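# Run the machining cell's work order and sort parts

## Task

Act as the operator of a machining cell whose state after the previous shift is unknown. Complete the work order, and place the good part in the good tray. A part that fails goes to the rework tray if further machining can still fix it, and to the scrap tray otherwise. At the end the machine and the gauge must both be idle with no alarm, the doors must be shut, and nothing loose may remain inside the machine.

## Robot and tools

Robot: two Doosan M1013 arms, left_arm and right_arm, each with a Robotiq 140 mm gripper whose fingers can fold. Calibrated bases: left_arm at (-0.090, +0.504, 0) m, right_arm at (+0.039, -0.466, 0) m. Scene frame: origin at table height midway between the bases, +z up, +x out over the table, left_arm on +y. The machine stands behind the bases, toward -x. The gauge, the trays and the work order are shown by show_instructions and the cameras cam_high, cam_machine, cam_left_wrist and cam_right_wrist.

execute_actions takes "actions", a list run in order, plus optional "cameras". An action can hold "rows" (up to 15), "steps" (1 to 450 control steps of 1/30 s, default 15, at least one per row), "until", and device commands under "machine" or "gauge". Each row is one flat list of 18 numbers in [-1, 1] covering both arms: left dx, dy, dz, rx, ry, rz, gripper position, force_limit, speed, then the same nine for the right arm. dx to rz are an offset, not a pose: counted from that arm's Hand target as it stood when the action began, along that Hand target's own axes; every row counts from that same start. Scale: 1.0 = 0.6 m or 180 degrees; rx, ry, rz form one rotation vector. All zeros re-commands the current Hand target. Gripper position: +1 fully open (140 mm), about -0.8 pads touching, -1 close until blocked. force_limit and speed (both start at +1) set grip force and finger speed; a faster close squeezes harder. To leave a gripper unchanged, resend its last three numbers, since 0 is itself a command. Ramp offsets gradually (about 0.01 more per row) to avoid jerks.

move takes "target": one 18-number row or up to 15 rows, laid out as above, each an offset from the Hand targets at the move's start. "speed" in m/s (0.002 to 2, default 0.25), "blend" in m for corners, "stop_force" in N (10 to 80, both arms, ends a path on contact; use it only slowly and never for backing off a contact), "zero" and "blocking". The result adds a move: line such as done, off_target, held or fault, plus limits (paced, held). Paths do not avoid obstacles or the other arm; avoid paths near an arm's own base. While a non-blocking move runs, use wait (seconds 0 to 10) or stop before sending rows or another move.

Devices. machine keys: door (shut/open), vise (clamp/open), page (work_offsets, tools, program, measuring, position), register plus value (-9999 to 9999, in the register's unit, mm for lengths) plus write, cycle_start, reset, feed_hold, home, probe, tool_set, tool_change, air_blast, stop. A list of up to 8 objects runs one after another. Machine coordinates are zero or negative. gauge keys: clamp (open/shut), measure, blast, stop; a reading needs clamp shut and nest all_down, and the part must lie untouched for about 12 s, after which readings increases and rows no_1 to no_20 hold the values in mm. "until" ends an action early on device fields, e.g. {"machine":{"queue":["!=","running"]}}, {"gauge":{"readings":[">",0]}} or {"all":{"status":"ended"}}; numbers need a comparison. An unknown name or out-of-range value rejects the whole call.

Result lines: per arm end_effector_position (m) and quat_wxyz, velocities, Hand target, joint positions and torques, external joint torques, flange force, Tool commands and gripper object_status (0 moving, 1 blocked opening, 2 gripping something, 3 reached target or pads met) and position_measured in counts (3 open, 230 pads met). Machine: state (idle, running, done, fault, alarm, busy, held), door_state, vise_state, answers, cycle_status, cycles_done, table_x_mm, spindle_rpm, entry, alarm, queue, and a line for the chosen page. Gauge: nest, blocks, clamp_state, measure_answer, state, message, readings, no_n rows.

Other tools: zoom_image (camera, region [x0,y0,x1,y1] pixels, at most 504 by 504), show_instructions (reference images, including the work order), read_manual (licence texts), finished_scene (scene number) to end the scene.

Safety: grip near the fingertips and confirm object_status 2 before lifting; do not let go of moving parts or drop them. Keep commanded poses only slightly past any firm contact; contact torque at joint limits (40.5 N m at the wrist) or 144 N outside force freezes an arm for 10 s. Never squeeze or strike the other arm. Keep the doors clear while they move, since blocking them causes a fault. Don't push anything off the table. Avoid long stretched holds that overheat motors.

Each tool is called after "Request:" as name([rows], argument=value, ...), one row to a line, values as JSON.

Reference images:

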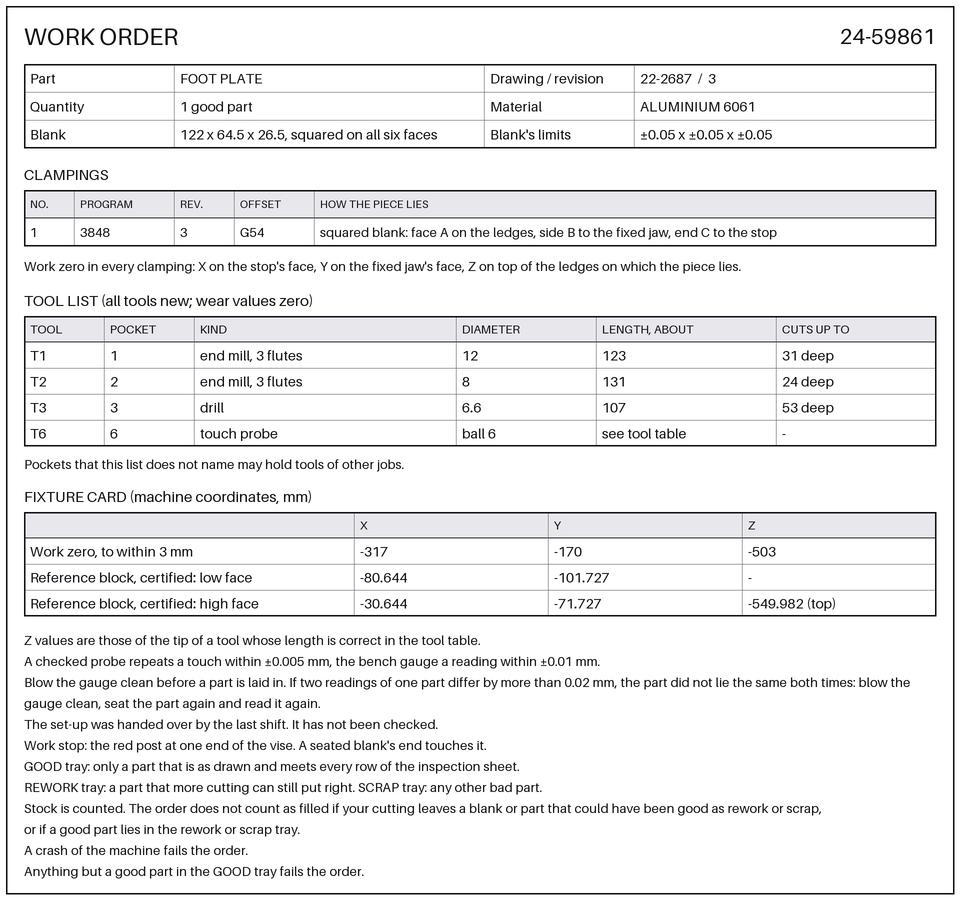

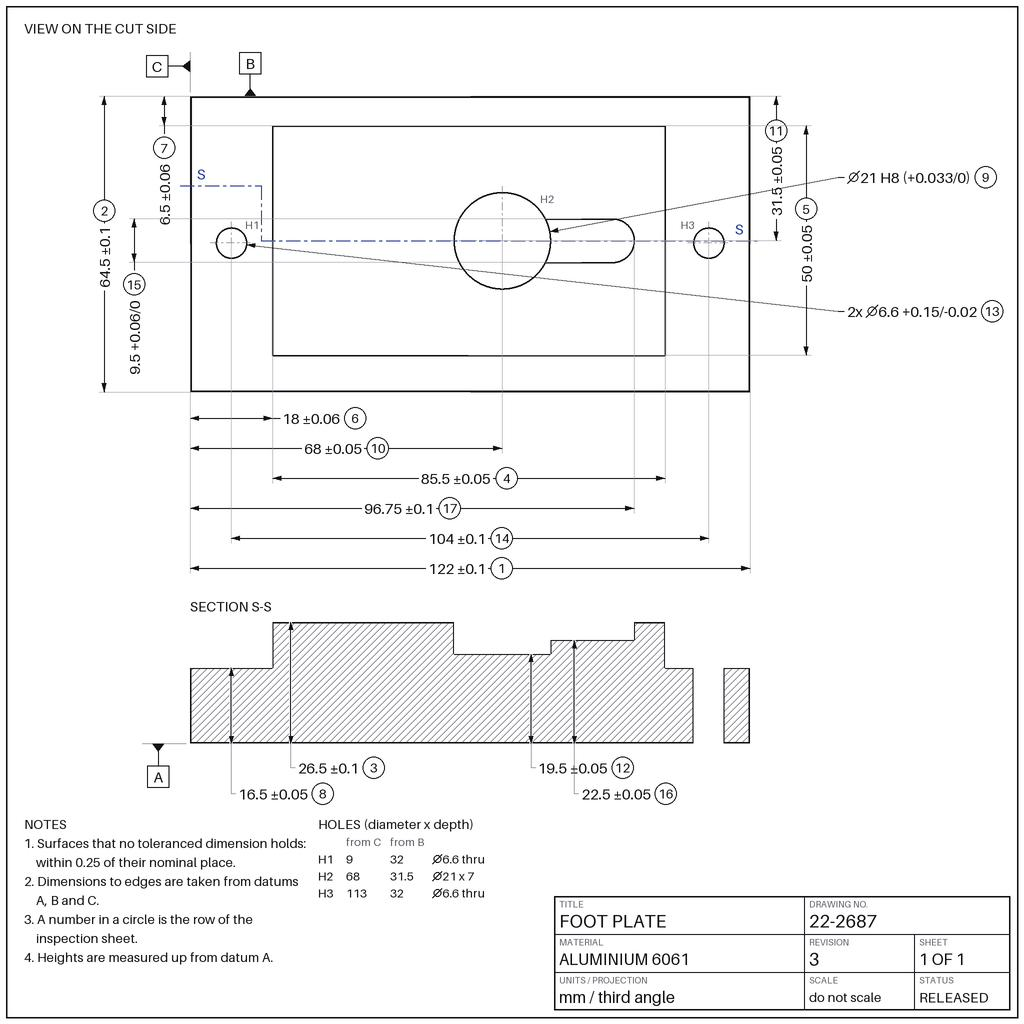

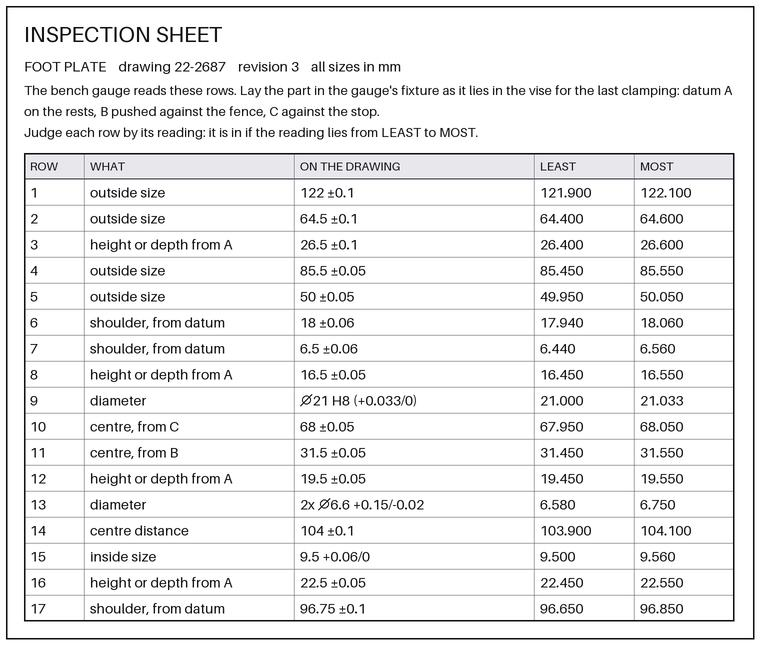

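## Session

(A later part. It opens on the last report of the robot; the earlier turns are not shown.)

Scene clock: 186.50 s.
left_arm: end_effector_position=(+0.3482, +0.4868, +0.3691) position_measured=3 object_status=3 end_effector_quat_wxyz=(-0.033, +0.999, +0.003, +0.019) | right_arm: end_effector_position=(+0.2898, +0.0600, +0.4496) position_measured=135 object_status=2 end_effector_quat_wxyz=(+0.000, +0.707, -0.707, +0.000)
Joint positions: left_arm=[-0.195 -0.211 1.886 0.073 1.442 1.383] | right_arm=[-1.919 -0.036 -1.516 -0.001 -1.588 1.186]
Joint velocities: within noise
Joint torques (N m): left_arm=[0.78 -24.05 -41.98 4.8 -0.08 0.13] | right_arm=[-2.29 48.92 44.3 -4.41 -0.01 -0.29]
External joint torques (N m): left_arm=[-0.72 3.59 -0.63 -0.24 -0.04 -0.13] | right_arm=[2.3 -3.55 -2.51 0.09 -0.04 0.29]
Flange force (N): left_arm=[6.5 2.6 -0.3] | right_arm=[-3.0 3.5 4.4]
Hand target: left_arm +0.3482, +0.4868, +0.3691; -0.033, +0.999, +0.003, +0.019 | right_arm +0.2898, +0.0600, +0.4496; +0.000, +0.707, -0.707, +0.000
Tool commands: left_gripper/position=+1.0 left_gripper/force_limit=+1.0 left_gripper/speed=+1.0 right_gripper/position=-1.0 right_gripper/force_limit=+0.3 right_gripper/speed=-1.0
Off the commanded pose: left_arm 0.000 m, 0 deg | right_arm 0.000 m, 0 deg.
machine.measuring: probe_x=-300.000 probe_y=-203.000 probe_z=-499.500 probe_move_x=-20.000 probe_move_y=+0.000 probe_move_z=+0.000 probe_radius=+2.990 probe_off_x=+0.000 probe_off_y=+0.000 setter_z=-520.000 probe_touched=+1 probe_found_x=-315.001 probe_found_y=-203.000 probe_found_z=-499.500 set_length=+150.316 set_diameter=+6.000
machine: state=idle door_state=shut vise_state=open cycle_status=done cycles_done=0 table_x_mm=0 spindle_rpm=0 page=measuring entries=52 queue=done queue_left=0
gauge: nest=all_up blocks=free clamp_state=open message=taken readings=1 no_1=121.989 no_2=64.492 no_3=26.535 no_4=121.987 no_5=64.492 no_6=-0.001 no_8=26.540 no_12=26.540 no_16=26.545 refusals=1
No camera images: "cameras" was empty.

Request:
execute_actions([
  {"machine": {"door": "open"}, "steps": 2},
], cameras=[])

Request:
move(target=[0,0,0,0,0,0,1,1,1, -0.0333,0.4013,-0.049,0,0,0,-1,0.3,-1], speed=0.2, cameras=["cam_machine","cam_right_wrist"])

Scene clock: 187.37 s.
left_arm: end_effector_position=(+0.3482, +0.4868, +0.3691) position_measured=3 object_status=3 end_effector_quat_wxyz=(-0.033, +0.999, +0.003, +0.019) | right_arm: end_effector_position=(+0.2898, +0.0600, +0.4496) position_measured=135 object_status=2 end_effector_quat_wxyz=(+0.000, +0.707, -0.707, +0.000)
Joint positions: left_arm=[-0.195 -0.211 1.886 0.073 1.442 1.383] | right_arm=[-1.919 -0.036 -1.516 -0.001 -1.588 1.186]
Joint velocities: within noise
Joint torques (N m): left_arm=[0.89 -23.51 -42 4.81 -0.07 0.16] | right_arm=[-2.43 48.86 44.31 -4.34 -0.01 -0.31]
External joint torques (N m): left_arm=[-1 3.02 -0.85 -0.23 -0.06 -0.16] | right_arm=[2.41 -3.27 -2.48 0.03 -0.04 0.31]
Flange force (N): left_arm=[5.8 3.2 -0.8] | right_arm=[-2.8 3.9 4.4]
Hand target: left_arm +0.3482, +0.4868, +0.3691; -0.033, +0.999, +0.003, +0.019 | right_arm +0.2898, +0.0600, +0.4496; +0.000, +0.707, -0.707, +0.000
Tool commands: left_gripper/position=+1.0 left_gripper/force_limit=+1.0 left_gripper/speed=+1.0 right_gripper/position=-1.0 right_gripper/force_limit=+0.3 right_gripper/speed=-1.0
Off the commanded pose: left_arm 0.000 m, 0 deg | right_arm 0.000 m, 0 deg.
machine.measuring: probe_x=-300.000 probe_y=-203.000 probe_z=-499.500 probe_move_x=-20.000 probe_move_y=+0.000 probe_move_z=+0.000 probe_radius=+2.990 probe_off_x=+0.000 probe_off_y=+0.000 setter_z=-520.000 probe_touched=+1 probe_found_x=-315.001 probe_found_y=-203.000 probe_found_z=-499.500 set_length=+150.316 set_diameter=+6.000
machine: state=idle door_state=between vise_state=open cycle_status=done cycles_done=0 table_x_mm=0 spindle_rpm=0 page=measuring entries=52 queue=running queue_left=0
gauge: nest=all_up blocks=free clamp_state=open message=taken readings=1 no_1=121.989 no_2=64.492 no_3=26.535 no_4=121.987 no_5=64.492 no_6=-0.001 no_8=26.540 no_12=26.540 no_16=26.545 refusals=1
No camera images: "cameras" was empty.

Scene clock: 189.00 s.
left_arm: end_effector_position=(+0.3482, +0.4868, +0.3691) position_measured=3 object_status=3 end_effector_quat_wxyz=(-0.033, +0.999, +0.003, +0.019) | right_arm: end_effector_position=(+0.0491, +0.0801, +0.4788) position_measured=135 object_status=2 end_effector_quat_wxyz=(+0.000, +0.707, -0.707, +0.000)
Joint positions: left_arm=[-0.195 -0.211 1.886 0.073 1.442 1.383] | right_arm=[-1.488 0.02 -1.521 -0.001 -1.64 1.617]
Joint velocities: within noise
Joint torques (N m): left_arm=[0.86 -23.74 -41.88 4.79 -0.09 0.18] | right_arm=[-1.32 42.76 44.27 -4.46 -0.11 -0.2]
External joint torques (N m): left_arm=[-0.93 3.21 -0.97 -0.21 -0.04 -0.19] | right_arm=[1.22 -2.88 -2.45 0.16 0.06 0.2]
Flange force (N): left_arm=[6.3 3.2 -0.9] | right_arm=[-0.7 2.6 4.4]
Hand target: left_arm +0.3482, +0.4868, +0.3691; -0.033, +0.999, +0.003, +0.019 | right_arm +0.0490, +0.0801, +0.4788; +0.000, +0.707, -0.707, +0.000
Off the commanded pose: left_arm 0.000 m, 0 deg | right_arm 0.000 m, 0 deg.
machine.measuring: probe_x=-300.000 probe_y=-203.000 probe_z=-499.500 probe_move_x=-20.000 probe_move_y=+0.000 probe_move_z=+0.000 probe_radius=+2.990 probe_off_x=+0.000 probe_off_y=+0.000 setter_z=-520.000 probe_touched=+1 probe_found_x=-315.001 probe_found_y=-203.000 probe_found_z=-499.500 set_length=+150.316 set_diameter=+6.000
machine: state=idle door_state=open vise_state=open cycle_status=done cycles_done=0 table_x_mm=0 spindle_rpm=0 page=measuring entries=52 queue=done queue_left=0
gauge: nest=all_up blocks=free clamp_state=open message=taken readings=1 no_1=121.989 no_2=64.492 no_3=26.535 no_4=121.987 no_5=64.492 no_6=-0.001 no_8=26.540 no_12=26.540 no_16=26.545 refusals=1
move: done
Images, in order (width x height): cam_machine 896x504, cam_right_wrist 896x504.

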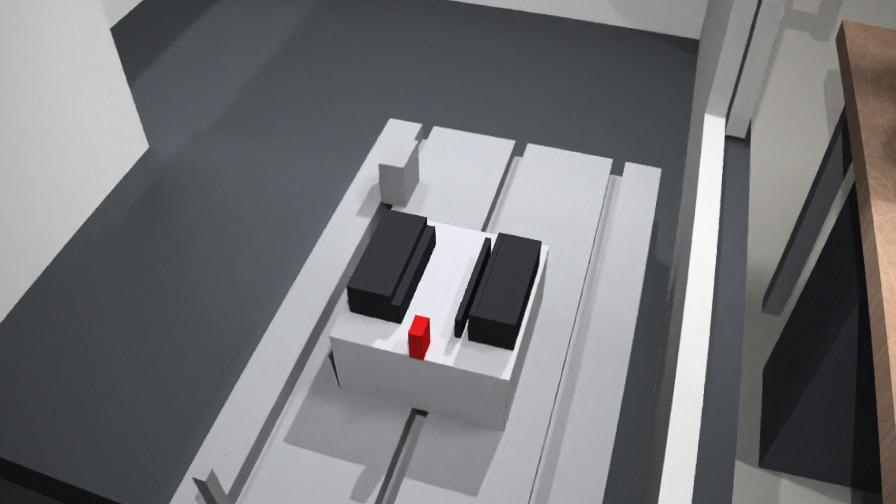

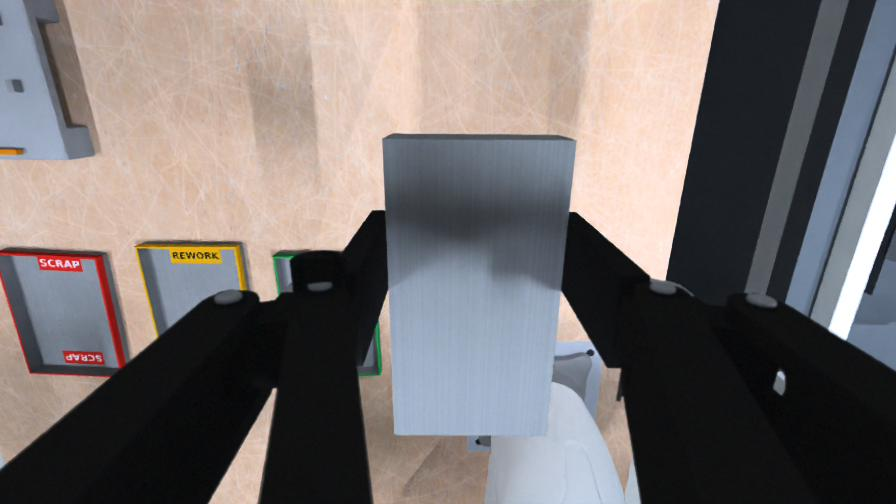

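Request:
move(target=[0,0,0,0,0,0,1,1,1, 0,0.55,0.0813,0,0,0,-1,0.3,-1], speed=0.2, cameras=[])

Request:
move([
  [0,0,0,0,0,0,1,1,1, -0.0333,0.5317,0,0,0,0,-1,0.3,-1],
  [0,0,0,0,0,0,1,1,1, 0.2083,0.6983,0.1,0,0,0,-1,0.3,-1],
  [0,0,0,0,0,0,1,1,1, 0.3,0.7975,0.2,0,0,0,-1,0.3,-1],
], speed=0.2, cameras=["cam_machine","cam_right_wrist"])

Scene clock: 192.03 s.
left_arm: end_effector_position=(+0.3482, +0.4868, +0.3691) position_measured=3 object_status=3 end_effector_quat_wxyz=(-0.033, +0.999, +0.003, +0.019) | right_arm: end_effector_position=(-0.2809, +0.0803, +0.4298) position_measured=135 object_status=2 end_effector_quat_wxyz=(+0.000, +0.707, -0.707, +0.000)
Joint positions: left_arm=[-0.195 -0.211 1.886 0.073 1.442 1.383] | right_arm=[-0.949 -0.119 -1.462 -0.001 -1.561 2.156]
Joint velocities: within noise
Joint torques (N m): left_arm=[0.82 -23.61 -42.02 4.76 -0.06 0.17] | right_arm=[-3.08 57.57 43.99 -4.37 -0.03 -0.36]
External joint torques (N m): left_arm=[-1.02 3.21 -0.75 -0.2 -0.07 -0.18] | right_arm=[2.96 -3.53 -2.21 0.1 -0.02 0.36]
Flange force (N): left_arm=[5.9 3.3 -0.5] | right_arm=[1.5 5.2 3.9]
Hand target: left_arm +0.3482, +0.4868, +0.3691; -0.033, +0.999, +0.003, +0.019 | right_arm -0.2809, +0.0803, +0.4298; +0.000, +0.707, -0.707, +0.000
Off the commanded pose: left_arm 0.000 m, 0 deg | right_arm 0.000 m, 0 deg.
machine.measuring: probe_x=-300.000 probe_y=-203.000 probe_z=-499.500 probe_move_x=-20.000 probe_move_y=+0.000 probe_move_z=+0.000 probe_radius=+2.990 probe_off_x=+0.000 probe_off_y=+0.000 setter_z=-520.000 probe_touched=+1 probe_found_x=-315.001 probe_found_y=-203.000 probe_found_z=-499.500 set_length=+150.316 set_diameter=+6.000
machine: state=idle door_state=open vise_state=open cycle_status=done cycles_done=0 table_x_mm=0 spindle_rpm=0 page=measuring entries=52 queue=done queue_left=0
gauge: nest=all_up blocks=free clamp_state=open message=taken readings=1 no_1=121.989 no_2=64.492 no_3=26.535 no_4=121.987 no_5=64.492 no_6=-0.001 no_8=26.540 no_12=26.540 no_16=26.545 refusals=1
move: done
No camera images: "cameras" was empty.

Scene clock: 195.63 s.
left_arm: end_effector_position=(+0.3482, +0.4868, +0.3691) position_measured=3 object_status=3 end_effector_quat_wxyz=(-0.033, +0.999, +0.003, +0.019) | right_arm: end_effector_position=(-0.7594, -0.0995, +0.3095) position_measured=135 object_status=2 end_effector_quat_wxyz=(+0.000, +0.707, -0.707, +0.000)
Joint positions: left_arm=[-0.195 -0.211 1.886 0.073 1.442 1.383] | right_arm=[-0.354 -0.544 -1.1 0 -1.498 2.751]
Joint velocities: within noise
Joint torques (N m): left_arm=[0.81 -23.86 -42.02 4.83 -0.09 0.16] | right_arm=[-1.63 99.39 43.98 -4.4 -0.13 -0.1]
External joint torques (N m): left_arm=[-0.76 3.35 -0.79 -0.25 -0.04 -0.17] | right_arm=[1.4 -3.85 -2.2 0.13 0.1 0.1]
Flange force (N): left_arm=[6.3 2.7 -0.6] | right_arm=[1.3 1.2 4.2]
Hand target: left_arm +0.3482, +0.4868, +0.3691; -0.033, +0.999, +0.003, +0.019 | right_arm -0.7594, -0.0995, +0.3094; +0.000, +0.707, -0.707, +0.000
Off the commanded pose: left_arm 0.000 m, 0 deg | right_arm 0.000 m, 0 deg.
machine.measuring: probe_x=-300.000 probe_y=-203.000 probe_z=-499.500 probe_move_x=-20.000 probe_move_y=+0.000 probe_move_z=+0.000 probe_radius=+2.990 probe_off_x=+0.000 probe_off_y=+0.000 setter_z=-520.000 probe_touched=+1 probe_found_x=-315.001 probe_found_y=-203.000 probe_found_z=-499.500 set_length=+150.316 set_diameter=+6.000
machine: state=idle door_state=open vise_state=open cycle_status=done cycles_done=0 table_x_mm=0 spindle_rpm=0 page=measuring entries=52 queue=done queue_left=0
gauge: nest=all_up blocks=free clamp_state=open message=taken readings=1 no_1=121.989 no_2=64.492 no_3=26.535 no_4=121.987 no_5=64.492 no_6=-0.001 no_8=26.540 no_12=26.540 no_16=26.545 refusals=1
move: done
Images, in order (width x height): cam_machine 896x504, cam_right_wrist 896x504.

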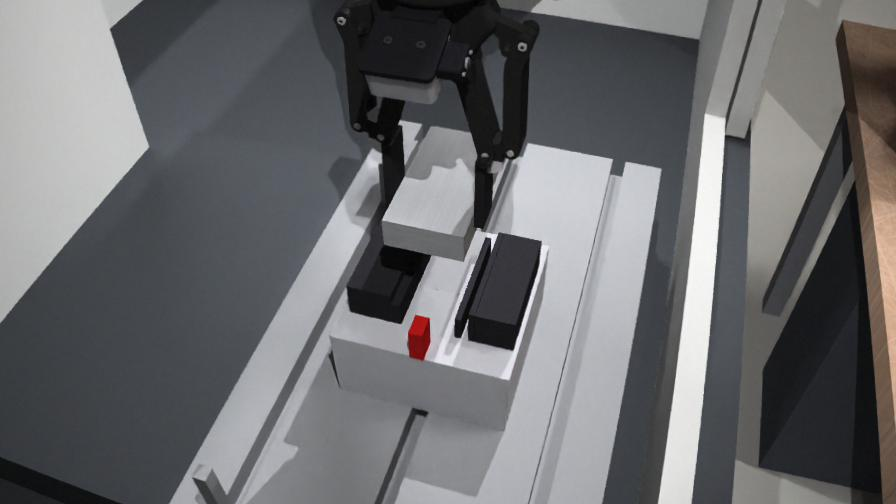

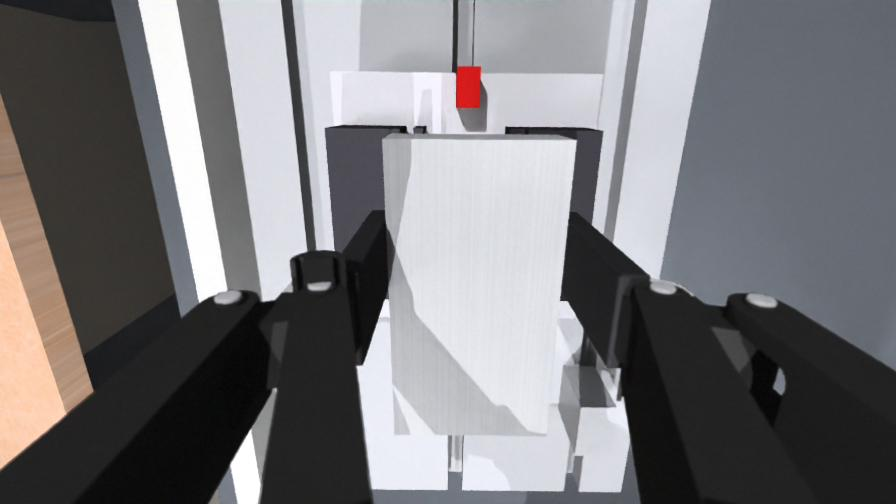

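Request:
zoom_image(camera="cam_right_wrist", region=[300, 50, 640, 240])

Scaled by 1.482 from the camera's 896x504 image, which has a finer 1280x720 frame.

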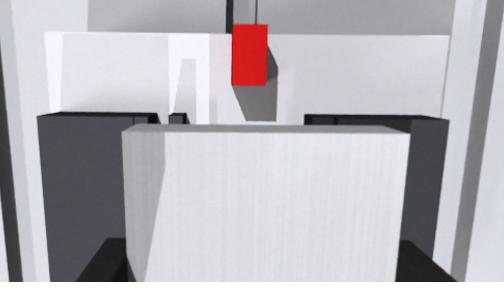

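Request:
zoom_image(camera="cam_right_wrist", region=[310, 90, 450, 170])

Request:
zoom_image(camera="cam_right_wrist", region=[480, 90, 620, 170])

Scaled by 3.600 from the camera's 896x504 image, which has a finer 1280x720 frame.

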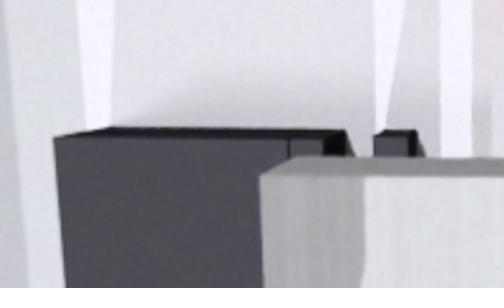

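Scaled by 3.600 from the camera's 896x504 image, which has a finer 1280x720 frame.

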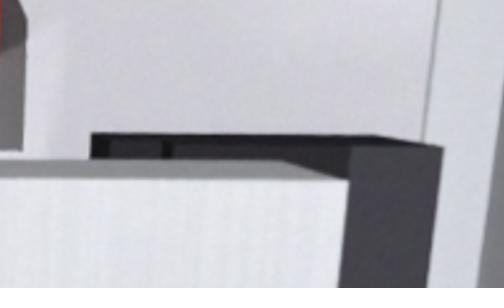

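Request:
move(target=[0,0,0,0,0,0,1,1,1, 0,-0.0042,0.0875,0,0,0,-1,0.3,-1], speed=0.08, cameras=["cam_right_wrist"])

Scene clock: 198.87 s.
left_arm: end_effector_position=(+0.3482, +0.4868, +0.3691) position_measured=3 object_status=3 end_effector_quat_wxyz=(-0.033, +0.999, +0.003, +0.019) | right_arm: end_effector_position=(-0.7569, -0.0995, +0.2570) position_measured=135 object_status=2 end_effector_quat_wxyz=(+0.000, +0.707, -0.707, +0.000)
Joint positions: left_arm=[-0.195 -0.211 1.886 0.073 1.442 1.383] | right_arm=[-0.355 -0.551 -1.184 0 -1.407 2.75]
Joint velocities: within noise
Joint torques (N m): left_arm=[0.8 -23.62 -41.85 4.86 -0.07 0.15] | right_arm=[-2.66 100.07 43.76 -4.35 -0.07 -0.28]
External joint torques (N m): left_arm=[-0.74 3.03 -0.97 -0.28 -0.06 -0.15] | right_arm=[2.54 -4.24 -2.3 0.13 0.04 0.28]
Flange force (N): left_arm=[6.1 2.6 -0.9] | right_arm=[2.6 2.1 4.4]
Hand target: left_arm +0.3482, +0.4868, +0.3691; -0.033, +0.999, +0.003, +0.019 | right_arm -0.7569, -0.0995, +0.2569; +0.000, +0.707, -0.707, +0.000
Off the commanded pose: left_arm 0.000 m, 0 deg | right_arm 0.000 m, 0 deg.
machine.measuring: probe_x=-300.000 probe_y=-203.000 probe_z=-499.500 probe_move_x=-20.000 probe_move_y=+0.000 probe_move_z=+0.000 probe_radius=+2.990 probe_off_x=+0.000 probe_off_y=+0.000 setter_z=-520.000 probe_touched=+1 probe_found_x=-315.001 probe_found_y=-203.000 probe_found_z=-499.500 set_length=+150.316 set_diameter=+6.000
machine: state=idle door_state=open vise_state=open cycle_status=done cycles_done=0 table_x_mm=0 spindle_rpm=0 page=measuring entries=52 queue=done queue_left=0
gauge: nest=all_up blocks=free clamp_state=open message=taken readings=1 no_1=121.989 no_2=64.492 no_3=26.535 no_4=121.987 no_5=64.492 no_6=-0.001 no_8=26.540 no_12=26.540 no_16=26.545 refusals=1
move: done
Images, in order (width x height): cam_right_wrist 896x504.

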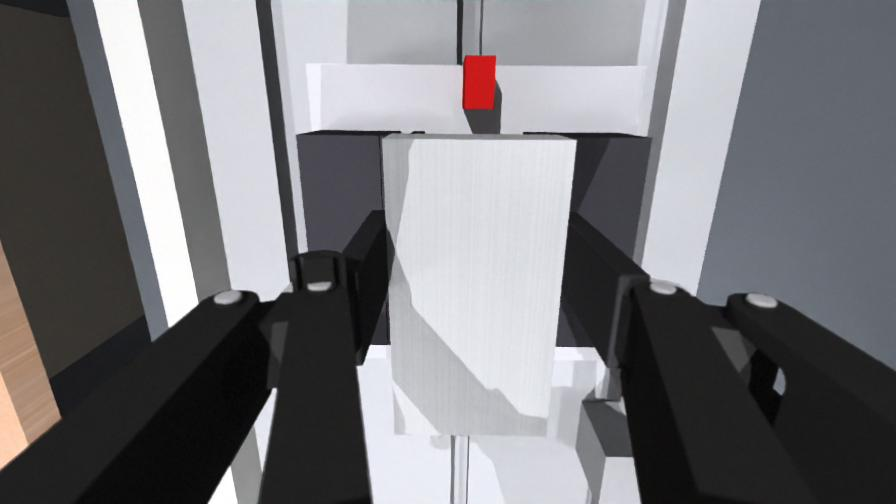

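Request:
move(target=[0,0,0,0,0,0,1,1,1, 0,0,0.042,0,0,0,-1,0.3,-1], speed=0.02, stop_force=10, cameras=["cam_machine"])

Scene clock: 200.87 s.
left_arm: end_effector_position=(+0.3482, +0.4868, +0.3691) position_measured=3 object_status=3 end_effector_quat_wxyz=(-0.033, +0.999, +0.003, +0.019) | right_arm: end_effector_position=(-0.7569, -0.0995, +0.2350) position_measured=135 object_status=2 end_effector_quat_wxyz=(+0.000, +0.707, -0.707, +0.000)
Joint positions: left_arm=[-0.195 -0.211 1.886 0.073 1.442 1.383] | right_arm=[-0.355 -0.558 -1.213 0 -1.371 2.75]
Joint velocities: within noise
Joint torques (N m): left_arm=[0.7 -23.85 -42.06 4.81 -0.1 0.19] | right_arm=[-5.52 71.2 28.83 -4.65 3.01 -0.5]
External joint torques (N m): left_arm=[-0.62 3.26 -0.73 -0.23 -0.02 -0.2] | right_arm=[5.32 24.49 12.12 0.48 -3.04 0.5]
Flange force (N): left_arm=[6.1 2.5 -0.5] | right_arm=[8.5 -2.5 -28.8]
Hand target: left_arm +0.3482, +0.4868, +0.3691; -0.033, +0.999, +0.003, +0.019 | right_arm -0.7569, -0.0995, +0.2350; +0.000, +0.707, -0.707, +0.000 (not the last commanded pose)
Off the commanded pose: left_arm 0.000 m, 0 deg | right_arm 0.003 m, 0 deg.
machine.measuring: probe_x=-300.000 probe_y=-203.000 probe_z=-499.500 probe_move_x=-20.000 probe_move_y=+0.000 probe_move_z=+0.000 probe_radius=+2.990 probe_off_x=+0.000 probe_off_y=+0.000 setter_z=-520.000 probe_touched=+1 probe_found_x=-315.001 probe_found_y=-203.000 probe_found_z=-499.500 set_length=+150.316 set_diameter=+6.000
machine: state=idle door_state=open vise_state=open cycle_status=done cycles_done=0 table_x_mm=0 spindle_rpm=0 page=measuring entries=52 queue=done queue_left=0
gauge: nest=all_up blocks=free clamp_state=open message=taken readings=1 no_1=121.989 no_2=64.492 no_3=26.535 no_4=121.987 no_5=64.492 no_6=-0.001 no_8=26.540 no_12=26.540 no_16=26.545 refusals=1
move: contact (right_arm)
Images, in order (width x height): cam_machine 896x504.

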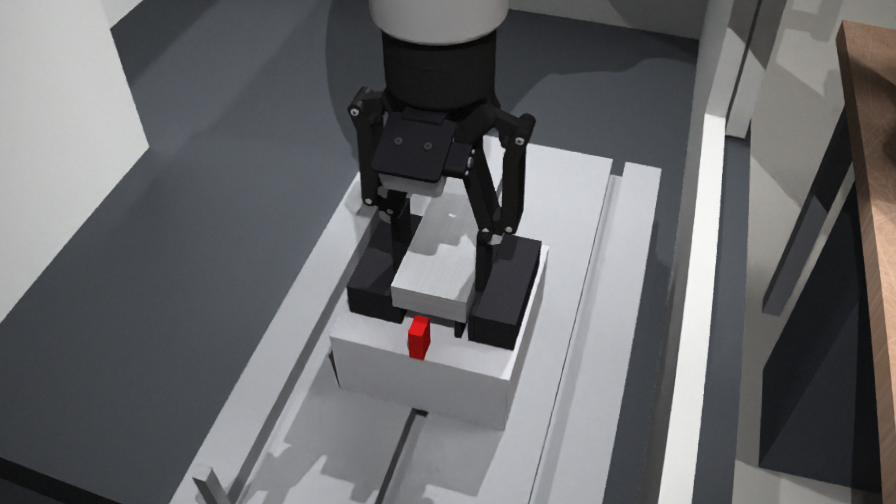

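Request:
move(target=[0,0,0,0,0,0,1,1,1, 0,0,-0.0047,0,0,0,-1,0.3,-1], speed=0.03, cameras=[])

Request:
move(target=[0,0,0,0,0,0,1,1,1, 0.033,0,0,0,0,0,-1,0.3,-1], speed=0.015, stop_force=10, cameras=["cam_machine"])

Scene clock: 202.17 s.
left_arm: end_effector_position=(+0.3482, +0.4868, +0.3691) position_measured=3 object_status=3 end_effector_quat_wxyz=(-0.033, +0.999, +0.003, +0.019) | right_arm: end_effector_position=(-0.7569, -0.0995, +0.2378) position_measured=135 object_status=2 end_effector_quat_wxyz=(+0.000, +0.707, -0.707, +0.000)
Joint positions: left_arm=[-0.195 -0.211 1.886 0.073 1.442 1.383] | right_arm=[-0.355 -0.557 -1.209 0 -1.376 2.75]
Joint velocities: within noise
Joint torques (N m): left_arm=[1.2 -23.56 -42.09 4.82 -0.11 0.15] | right_arm=[-2.52 100.35 43.66 -4.33 -0.1 -0.3]
External joint torques (N m): left_arm=[-1.17 2.97 -0.75 -0.23 -0.01 -0.16] | right_arm=[2.53 -4.68 -2.65 0.16 0.07 0.3]
Flange force (N): left_arm=[5.4 3.6 -0.7] | right_arm=[2.7 1.8 5.1]
Hand target: left_arm +0.3482, +0.4868, +0.3691; -0.033, +0.999, +0.003, +0.019 | right_arm -0.7569, -0.0995, +0.2378; +0.000, +0.707, -0.707, +0.000
Off the commanded pose: left_arm 0.000 m, 0 deg | right_arm 0.000 m, 0 deg.
machine.measuring: probe_x=-300.000 probe_y=-203.000 probe_z=-499.500 probe_move_x=-20.000 probe_move_y=+0.000 probe_move_z=+0.000 probe_radius=+2.990 probe_off_x=+0.000 probe_off_y=+0.000 setter_z=-520.000 probe_touched=+1 probe_found_x=-315.001 probe_found_y=-203.000 probe_found_z=-499.500 set_length=+150.316 set_diameter=+6.000
machine: state=idle door_state=open vise_state=open cycle_status=done cycles_done=0 table_x_mm=0 spindle_rpm=0 page=measuring entries=52 queue=done queue_left=0
gauge: nest=all_up blocks=free clamp_state=open message=taken readings=1 no_1=121.989 no_2=64.492 no_3=26.535 no_4=121.987 no_5=64.492 no_6=-0.001 no_8=26.540 no_12=26.540 no_16=26.545 refusals=1
move: done
No camera images: "cameras" was empty.

Scene clock: 203.43 s.
left_arm: end_effector_position=(+0.3482, +0.4868, +0.3691) position_measured=3 object_status=3 end_effector_quat_wxyz=(-0.033, +0.999, +0.003, +0.019) | right_arm: end_effector_position=(-0.7569, -0.1093, +0.2379) position_measured=135 object_status=2 end_effector_quat_wxyz=(+0.000, +0.707, -0.707, +0.000)
Joint positions: left_arm=[-0.195 -0.211 1.886 0.073 1.442 1.383] | right_arm=[-0.345 -0.55 -1.22 -0.001 -1.372 2.761]
Joint velocities: within noise
Joint torques (N m): left_arm=[0.91 -23.55 -41.93 4.84 -0.07 0.2] | right_arm=[11.13 100.39 40.65 1.16 -2.46 -0.45]
External joint torques (N m): left_arm=[-1.07 3.04 -0.98 -0.26 -0.06 -0.2] | right_arm=[-11.23 -5.33 0.37 -5.34 2.43 0.45]
Flange force (N): left_arm=[5.9 3.5 -1.0] | right_arm=[-14.6 2.3 5.3]
Hand target: left_arm +0.3482, +0.4868, +0.3691; -0.033, +0.999, +0.003, +0.019 | right_arm -0.7569, -0.1093, +0.2379; +0.000, +0.707, -0.707, +0.000 (not the last commanded pose)
Off the commanded pose: left_arm 0.000 m, 0 deg | right_arm 0.010 m, 0 deg.
machine.measuring: probe_x=-300.000 probe_y=-203.000 probe_z=-499.500 probe_move_x=-20.000 probe_move_y=+0.000 probe_move_z=+0.000 probe_radius=+2.990 probe_off_x=+0.000 probe_off_y=+0.000 setter_z=-520.000 probe_touched=+1 probe_found_x=-315.001 probe_found_y=-203.000 probe_found_z=-499.500 set_length=+150.316 set_diameter=+6.000
machine: state=idle door_state=open vise_state=open cycle_status=done cycles_done=0 table_x_mm=0 spindle_rpm=0 page=measuring entries=52 queue=done queue_left=0
gauge: nest=all_up blocks=free clamp_state=open message=taken readings=1 no_1=121.989 no_2=64.492 no_3=26.535 no_4=121.987 no_5=64.492 no_6=-0.001 no_8=26.540 no_12=26.540 no_16=26.545 refusals=1
move: contact (right_arm)
Images, in order (width x height): cam_machine 896x504.

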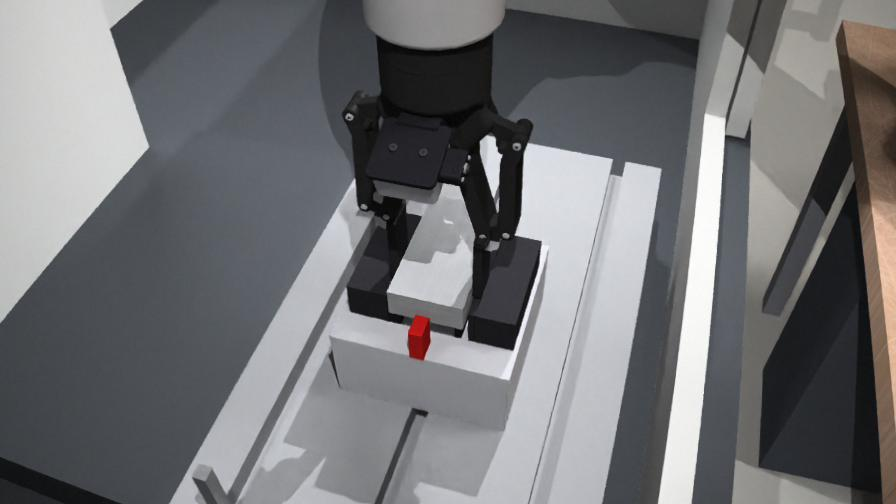

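Request:
move(target=[0,0,0,0,0,0,1,1,1, 0.0003,0.0058,0,0,0,0,-1,0.3,-1], speed=0.015, stop_force=10, cameras=[])

Scene clock: 205.03 s.
left_arm: end_effector_position=(+0.3482, +0.4868, +0.3691) position_measured=3 object_status=3 end_effector_quat_wxyz=(-0.033, +0.999, +0.003, +0.019) | right_arm: end_effector_position=(-0.7595, -0.1095, +0.2379) position_measured=135 object_status=2 end_effector_quat_wxyz=(+0.000, +0.707, -0.707, +0.000)
Joint positions: left_arm=[-0.195 -0.211 1.886 0.073 1.442 1.383] | right_arm=[-0.344 -0.554 -1.214 0 -1.374 2.762]
Joint velocities: within noise
Joint torques (N m): left_arm=[0.87 -24.08 -41.89 4.83 -0.08 0.16] | right_arm=[22.29 95.43 45.67 5.19 3.55 -0.75]
External joint torques (N m): left_arm=[-0.9 3.53 -0.91 -0.25 -0.04 -0.16] | right_arm=[-22.38 0.04 -4.61 -9.37 -3.57 0.75]
Flange force (N): left_arm=[6.7 3.1 -0.7] | right_arm=[-19.4 -17.3 0.1]
Hand target: left_arm +0.3482, +0.4868, +0.3691; -0.033, +0.999, +0.003, +0.019 | right_arm -0.7595, -0.1095, +0.2379; +0.000, +0.707, -0.707, +0.000 (not the last commanded pose)
Off the commanded pose: left_arm 0.000 m, 0 deg | right_arm 0.001 m, 0 deg.
machine.measuring: probe_x=-300.000 probe_y=-203.000 probe_z=-499.500 probe_move_x=-20.000 probe_move_y=+0.000 probe_move_z=+0.000 probe_radius=+2.990 probe_off_x=+0.000 probe_off_y=+0.000 setter_z=-520.000 probe_touched=+1 probe_found_x=-315.001 probe_found_y=-203.000 probe_found_z=-499.500 set_length=+150.316 set_diameter=+6.000
machine: state=idle door_state=open vise_state=open cycle_status=done cycles_done=0 table_x_mm=0 spindle_rpm=0 page=measuring entries=52 queue=done queue_left=0
gauge: nest=all_up blocks=free clamp_state=open message=taken readings=1 no_1=121.989 no_2=64.492 no_3=26.535 no_4=121.987 no_5=64.492 no_6=-0.001 no_8=26.540 no_12=26.540 no_16=26.545 refusals=1
move: contact (right_arm)
No camera images: "cameras" was empty.

Request:
move(target=[0,0,0,0,0,0,1,1,1, -0.0003,-0.0008,0.012,0,0,0,-1,0.3,-1], speed=0.008, stop_force=10, cameras=[])

Scene clock: 206.30 s.
left_arm: end_effector_position=(+0.3482, +0.4868, +0.3691) position_measured=3 object_status=3 end_effector_quat_wxyz=(-0.033, +0.999, +0.003, +0.019) | right_arm: end_effector_position=(-0.7594, -0.1094, +0.2351) position_measured=135 object_status=2 end_effector_quat_wxyz=(+0.000, +0.707, -0.707, +0.000)
Joint positions: left_arm=[-0.195 -0.211 1.886 0.073 1.442 1.383] | right_arm=[-0.344 -0.555 -1.218 0 -1.37 2.762]
Joint velocities: within noise
Joint torques (N m): left_arm=[0.93 -23.68 -41.98 4.79 -0.1 0.18] | right_arm=[20.46 71.82 30.06 4.66 3.76 -0.7]
External joint torques (N m): left_arm=[-0.98 3.16 -0.79 -0.21 -0.02 -0.18] | right_arm=[-20.5 23.43 10.83 -8.83 -3.79 0.7]
Flange force (N): left_arm=[5.9 3.2 -0.7] | right_arm=[-18.4 -14.4 -28.0]
Hand target: left_arm +0.3482, +0.4868, +0.3691; -0.033, +0.999, +0.003, +0.019 | right_arm -0.7594, -0.1094, +0.2351; +0.000, +0.707, -0.707, +0.000 (not the last commanded pose)
Off the commanded pose: left_arm 0.000 m, 0 deg | right_arm 0.004 m, 0 deg.
machine.measuring: probe_x=-300.000 probe_y=-203.000 probe_z=-499.500 probe_move_x=-20.000 probe_move_y=+0.000 probe_move_z=+0.000 probe_radius=+2.990 probe_off_x=+0.000 probe_off_y=+0.000 setter_z=-520.000 probe_touched=+1 probe_found_x=-315.001 probe_found_y=-203.000 probe_found_z=-499.500 set_length=+150.316 set_diameter=+6.000
machine: state=idle door_state=open vise_state=open cycle_status=done cycles_done=0 table_x_mm=0 spindle_rpm=0 page=measuring entries=52 queue=done queue_left=0
gauge: nest=all_up blocks=free clamp_state=open message=taken readings=1 no_1=121.989 no_2=64.492 no_3=26.535 no_4=121.987 no_5=64.492 no_6=-0.001 no_8=26.540 no_12=26.540 no_16=26.545 refusals=1
move: contact (right_arm)
No camera images: "cameras" was empty.

Request:
execute_actions([
  {"rows": [[0,0,0,0,0,0,1,1,1, -0.0002,-0.0004,-0.0006,0,0,0,-1,0.3,-1],[0,0,0,0,0,0,1,1,1, -0.0003,-0.0006,-0.0012,0,0,0,-1,0.3,-1]], "steps": 8},
  {"rows": [[0,0,0,0,0,0,1,1,1, 0,0,0,0,0,0,0.2,0.3,-1]], "steps": 25},
], cameras=[])

Request:
move(target=[0,0,0,0,0,0,1,1,1, 0,0,-0.1,0,0,0,0.2,0.3,-1], speed=0.08, cameras=["cam_machine","cam_right_wrist"])

Scene clock: 208.60 s.
left_arm: end_effector_position=(+0.3482, +0.4868, +0.3691) position_measured=3 object_status=3 end_effector_quat_wxyz=(-0.033, +0.999, +0.003, +0.019) | right_arm: end_effector_position=(-0.7590, -0.1093, +0.2358) position_measured=104 object_status=3 end_effector_quat_wxyz=(+0.000, +0.707, -0.707, +0.000)
Joint positions: left_arm=[-0.195 -0.211 1.886 0.073 1.442 1.383] | right_arm=[-0.344 -0.554 -1.218 0 -1.37 2.762]
Joint velocities: within noise
Joint torques (N m): left_arm=[0.93 -23.87 -41.97 4.8 -0.08 0.21] | right_arm=[-2.53 95.18 40.37 -4.27 -0.07 -0.28]
External joint torques (N m): left_arm=[-1.05 3.34 -0.84 -0.23 -0.05 -0.22] | right_arm=[2.57 0.51 0.67 0.1 0.04 0.28]
External joint torques at the end of the 1st action: left_arm=[-0.85 2.98 -1.02 -0.23 -0.04 -0.14] | right_arm=[-11.16 -4.4 1.15 -5.39 2.41 0.76]
Flange force (N): left_arm=[6.2 3.5 -0.7] | right_arm=[2.7 2.0 -1.0]
Flange force at the end of the 1st action (N): left_arm=[6.0 2.8 -1.1] | right_arm=[-14.4 3.0 4.0]
Hand target: left_arm +0.3482, +0.4868, +0.3691; -0.033, +0.999, +0.003, +0.019 | right_arm -0.7590, -0.1092, +0.2358; +0.000, +0.707, -0.707, +0.000
Off the commanded pose: left_arm 0.000 m, 0 deg | right_arm 0.000 m, 0 deg.
machine.measuring: probe_x=-300.000 probe_y=-203.000 probe_z=-499.500 probe_move_x=-20.000 probe_move_y=+0.000 probe_move_z=+0.000 probe_radius=+2.990 probe_off_x=+0.000 probe_off_y=+0.000 setter_z=-520.000 probe_touched=+1 probe_found_x=-315.001 probe_found_y=-203.000 probe_found_z=-499.500 set_length=+150.316 set_diameter=+6.000
machine: state=idle door_state=open vise_state=open cycle_status=done cycles_done=0 table_x_mm=0 spindle_rpm=0 page=measuring entries=52 queue=done queue_left=0
gauge: nest=all_up blocks=free clamp_state=open message=taken readings=1 no_1=121.989 no_2=64.492 no_3=26.535 no_4=121.987 no_5=64.492 no_6=-0.001 no_8=26.540 no_12=26.540 no_16=26.545 refusals=1
No camera images: "cameras" was empty.

Scene clock: 209.70 s.
left_arm: end_effector_position=(+0.3482, +0.4868, +0.3691) position_measured=3 object_status=3 end_effector_quat_wxyz=(-0.033, +0.999, +0.003, +0.019) | right_arm: end_effector_position=(-0.7590, -0.1092, +0.2957) position_measured=104 object_status=3 end_effector_quat_wxyz=(+0.000, +0.707, -0.707, +0.000)
Joint positions: left_arm=[-0.195 -0.211 1.886 0.073 1.442 1.383] | right_arm=[-0.344 -0.538 -1.134 0 -1.47 2.762]
Joint velocities: within noise
Joint torques (N m): left_arm=[0.98 -23.66 -41.85 4.77 -0.05 0.16] | right_arm=[-2.62 94.31 41.45 -4.33 0.04 -0.27]
External joint torques (N m): left_arm=[-1.02 3.17 -0.92 -0.2 -0.08 -0.16] | right_arm=[2.55 0.08 0.03 0.12 -0.07 0.27]
Flange force (N): left_arm=[6.1 3.3 -0.8] | right_arm=[3.0 1.2 -0.2]
Hand target: left_arm +0.3482, +0.4868, +0.3691; -0.033, +0.999, +0.003, +0.019 | right_arm -0.7590, -0.1093, +0.2958; +0.000, +0.707, -0.707, +0.000
Off the commanded pose: left_arm 0.000 m, 0 deg | right_arm 0.000 m, 0 deg.
machine.measuring: probe_x=-300.000 probe_y=-203.000 probe_z=-499.500 probe_move_x=-20.000 probe_move_y=+0.000 probe_move_z=+0.000 probe_radius=+2.990 probe_off_x=+0.000 probe_off_y=+0.000 setter_z=-520.000 probe_touched=+1 probe_found_x=-315.001 probe_found_y=-203.000 probe_found_z=-499.500 set_length=+150.316 set_diameter=+6.000
machine: state=idle door_state=open vise_state=open cycle_status=done cycles_done=0 table_x_mm=0 spindle_rpm=0 page=measuring entries=52 queue=done queue_left=0
gauge: nest=all_up blocks=free clamp_state=open message=taken readings=1 no_1=121.989 no_2=64.492 no_3=26.535 no_4=121.987 no_5=64.492 no_6=-0.001 no_8=26.540 no_12=26.540 no_16=26.545 refusals=1
move: done
Images, in order (width x height): cam_machine 896x504, cam_right_wrist 896x504.

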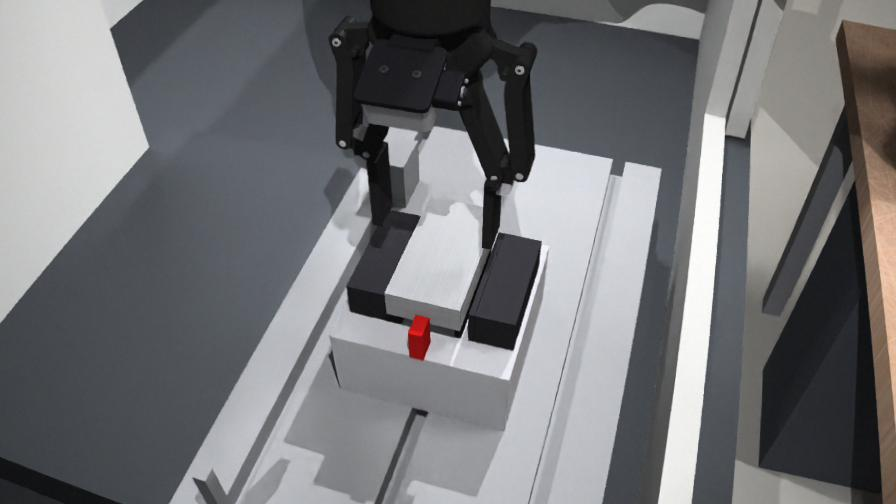

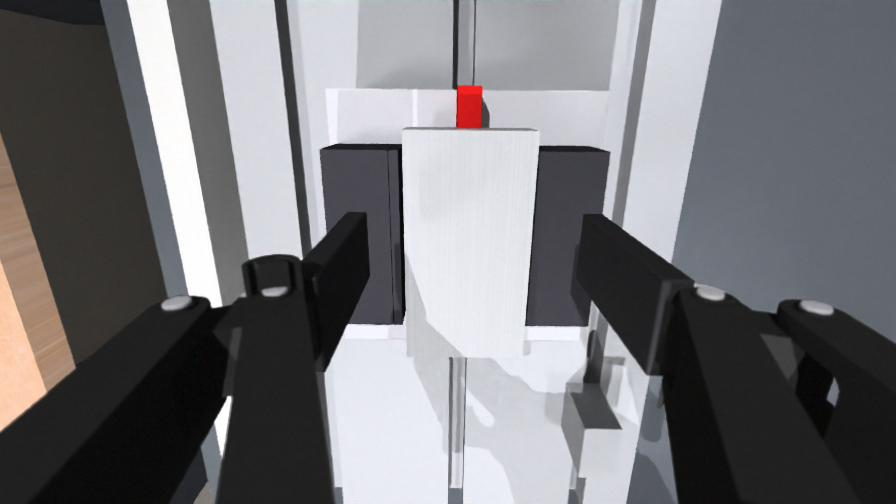

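Request:
execute_actions([
  {"machine": {"vise": "clamp"}, "steps": 40, "until": {"machine": {"vise_state": "clamped"}}},
], cameras=[])

Request:
move([
  [0,0,0,0,0,0,1,1,1, -0.107,-0.0983,-0.107,0,0,0,0.2,0.3,-1],
  [0,0,0,0,0,0,1,1,1, -0.332,-0.265,-0.2238,0,0,0,0.2,0.3,-1],
  [0,0,0,0,0,0,1,1,1, -0.3153,-0.7967,-0.2238,0,0,0,0.2,0.3,-1],
], speed=0.25, cameras=["cam_machine"])

Request:
move(target=[0,0,0,0,0,0,1,1,1, 0,-0.85,-0.0783,0,0,0,0.2,0.3,-1], speed=0.25, cameras=[])

Scene clock: 211.13 s.
left_arm: end_effector_position=(+0.3482, +0.4868, +0.3691) position_measured=3 object_status=3 end_effector_quat_wxyz=(-0.033, +0.999, +0.003, +0.019) | right_arm: end_effector_position=(-0.7590, -0.1093, +0.2958) position_measured=104 object_status=3 end_effector_quat_wxyz=(+0.000, +0.707, -0.707, +0.000)
Joint positions: left_arm=[-0.195 -0.211 1.886 0.073 1.442 1.383] | right_arm=[-0.344 -0.538 -1.134 0 -1.47 2.762]
Joint velocities: within noise
Joint torques (N m): left_arm=[0.93 -23.78 -42.01 4.85 -0.07 0.17] | right_arm=[-2.77 94.34 41.11 -4.33 -0.09 -0.32]
External joint torques (N m): left_arm=[-0.99 3.26 -0.79 -0.28 -0.06 -0.17] | right_arm=[2.82 0.34 0.56 0.09 0.07 0.32]
Flange force (N): left_arm=[6.1 3.3 -0.6] | right_arm=[3.0 2.1 -0.8]
Hand target: left_arm +0.3482, +0.4868, +0.3691; -0.033, +0.999, +0.003, +0.019 | right_arm -0.7590, -0.1093, +0.2958; +0.000, +0.707, -0.707, +0.000
Tool commands: left_gripper/position=+1.0 left_gripper/force_limit=+1.0 left_gripper/speed=+1.0 right_gripper/position=+0.2 right_gripper/force_limit=+0.3 right_gripper/speed=-1.0
Off the commanded pose: left_arm 0.000 m, 0 deg | right_arm 0.000 m, 0 deg.
machine.measuring: probe_x=-300.000 probe_y=-203.000 probe_z=-499.500 probe_move_x=-20.000 probe_move_y=+0.000 probe_move_z=+0.000 probe_radius=+2.990 probe_off_x=+0.000 probe_off_y=+0.000 setter_z=-520.000 probe_touched=+1 probe_found_x=-315.001 probe_found_y=-203.000 probe_found_z=-499.500 set_length=+150.316 set_diameter=+6.000
machine: state=idle door_state=open vise_state=clamped cycle_status=done cycles_done=0 table_x_mm=0 spindle_rpm=0 page=measuring entries=52 queue=running queue_left=0
gauge: nest=all_up blocks=free clamp_state=open message=taken readings=1 no_1=121.989 no_2=64.492 no_3=26.535 no_4=121.987 no_5=64.492 no_6=-0.001 no_8=26.540 no_12=26.540 no_16=26.545 refusals=1
No camera images: "cameras" was empty.

Scene clock: 214.23 s.
left_arm: end_effector_position=(+0.3482, +0.4868, +0.3691) position_measured=3 object_status=3 end_effector_quat_wxyz=(-0.033, +0.999, +0.003, +0.019) | right_arm: end_effector_position=(-0.2810, +0.0796, +0.4303) position_measured=104 object_status=3 end_effector_quat_wxyz=(+0.000, +0.707, -0.707, +0.000)
Joint positions: left_arm=[-0.195 -0.211 1.886 0.073 1.442 1.383] | right_arm=[-0.948 -0.118 -1.463 -0.001 -1.561 2.157]
Joint velocities: within noise
Joint torques (N m): left_arm=[0.91 -23.57 -41.8 4.8 -0.02 0.13] | right_arm=[-1.63 54.81 41.25 -4.5 -0.1 -0.21]
External joint torques (N m): left_arm=[-0.92 3.1 -0.89 -0.24 -0.1 -0.13] | right_arm=[1.67 -0.94 0.53 0.23 0.05 0.21]
Flange force (N): left_arm=[6.0 3.0 -0.7] | right_arm=[-0.5 3.7 -0.8]
Hand target: left_arm +0.3482, +0.4868, +0.3691; -0.033, +0.999, +0.003, +0.019 | right_arm -0.2810, +0.0796, +0.4304; +0.000, +0.707, -0.707, +0.000
Off the commanded pose: left_arm 0.000 m, 0 deg | right_arm 0.000 m, 0 deg.
machine.measuring: probe_x=-300.000 probe_y=-203.000 probe_z=-499.500 probe_move_x=-20.000 probe_move_y=+0.000 probe_move_z=+0.000 probe_radius=+2.990 probe_off_x=+0.000 probe_off_y=+0.000 setter_z=-520.000 probe_touched=+1 probe_found_x=-315.001 probe_found_y=-203.000 probe_found_z=-499.500 set_length=+150.316 set_diameter=+6.000
machine: state=idle door_state=open vise_state=clamped cycle_status=done cycles_done=0 table_x_mm=0 spindle_rpm=0 page=measuring entries=52 queue=done queue_left=0
gauge: nest=all_up blocks=free clamp_state=open message=taken readings=1 no_1=121.989 no_2=64.492 no_3=26.535 no_4=121.987 no_5=64.492 no_6=-0.001 no_8=26.540 no_12=26.540 no_16=26.545 refusals=1
move: done
Images, in order (width x height): cam_machine 896x504.

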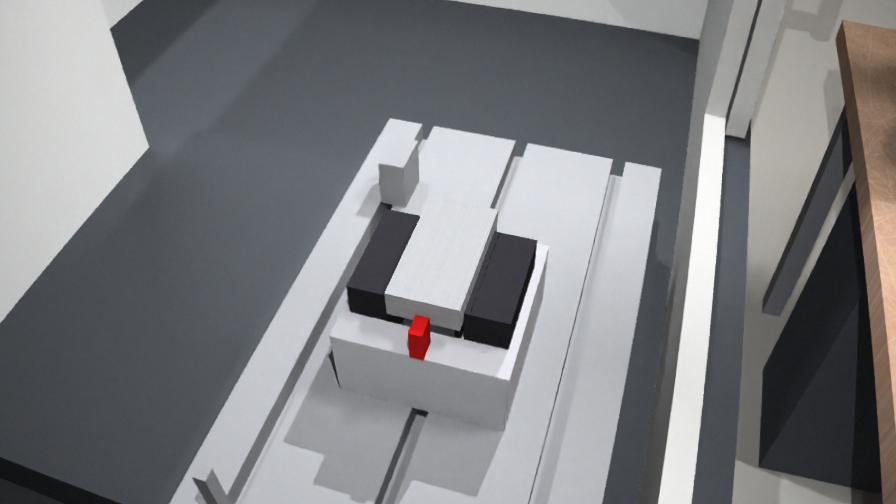

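Scene clock: 216.73 s.
left_arm: end_effector_position=(+0.3482, +0.4868, +0.3691) position_measured=3 object_status=3 end_effector_quat_wxyz=(-0.033, +0.999, +0.003, +0.019) | right_arm: end_effector_position=(+0.2290, +0.0792, +0.4776) position_measured=104 object_status=3 end_effector_quat_wxyz=(+0.000, +0.707, -0.707, +0.000)
Joint positions: left_arm=[-0.195 -0.211 1.886 0.073 1.442 1.383] | right_arm=[-1.809 -0.03 -1.473 0 -1.638 1.297]
Joint velocities: within noise
Joint torques (N m): left_arm=[0.63 -23.61 -41.94 4.85 -0.1 0.17] | right_arm=[-2.33 44.66 41.91 -4.45 -0.17 -0.19]
External joint torques (N m): left_arm=[-0.54 3.01 -0.87 -0.27 -0.03 -0.17] | right_arm=[2.3 0.27 -0.1 0.13 0.12 0.19]
Flange force (N): left_arm=[5.9 2.2 -0.8] | right_arm=[-0.6 4.4 0.4]
Hand target: left_arm +0.3482, +0.4868, +0.3691; -0.033, +0.999, +0.003, +0.019 | right_arm +0.2290, +0.0793, +0.4776; +0.000, +0.707, -0.707, +0.000
Off the commanded pose: left_arm 0.000 m, 0 deg | right_arm 0.000 m, 0 deg.
machine.measuring: probe_x=-300.000 probe_y=-203.000 probe_z=-499.500 probe_move_x=-20.000 probe_move_y=+0.000 probe_move_z=+0.000 probe_radius=+2.990 probe_off_x=+0.000 probe_off_y=+0.000 setter_z=-520.000 probe_touched=+1 probe_found_x=-315.001 probe_found_y=-203.000 probe_found_z=-499.500 set_length=+150.316 set_diameter=+6.000
machine: state=idle door_state=open vise_state=clamped cycle_status=done cycles_done=0 table_x_mm=0 spindle_rpm=0 page=measuring entries=52 queue=done queue_left=0
gauge: nest=all_up blocks=free clamp_state=open message=taken readings=1 no_1=121.989 no_2=64.492 no_3=26.535 no_4=121.987 no_5=64.492 no_6=-0.001 no_8=26.540 no_12=26.540 no_16=26.545 refusals=1
move: done
No camera images: "cameras" was empty.


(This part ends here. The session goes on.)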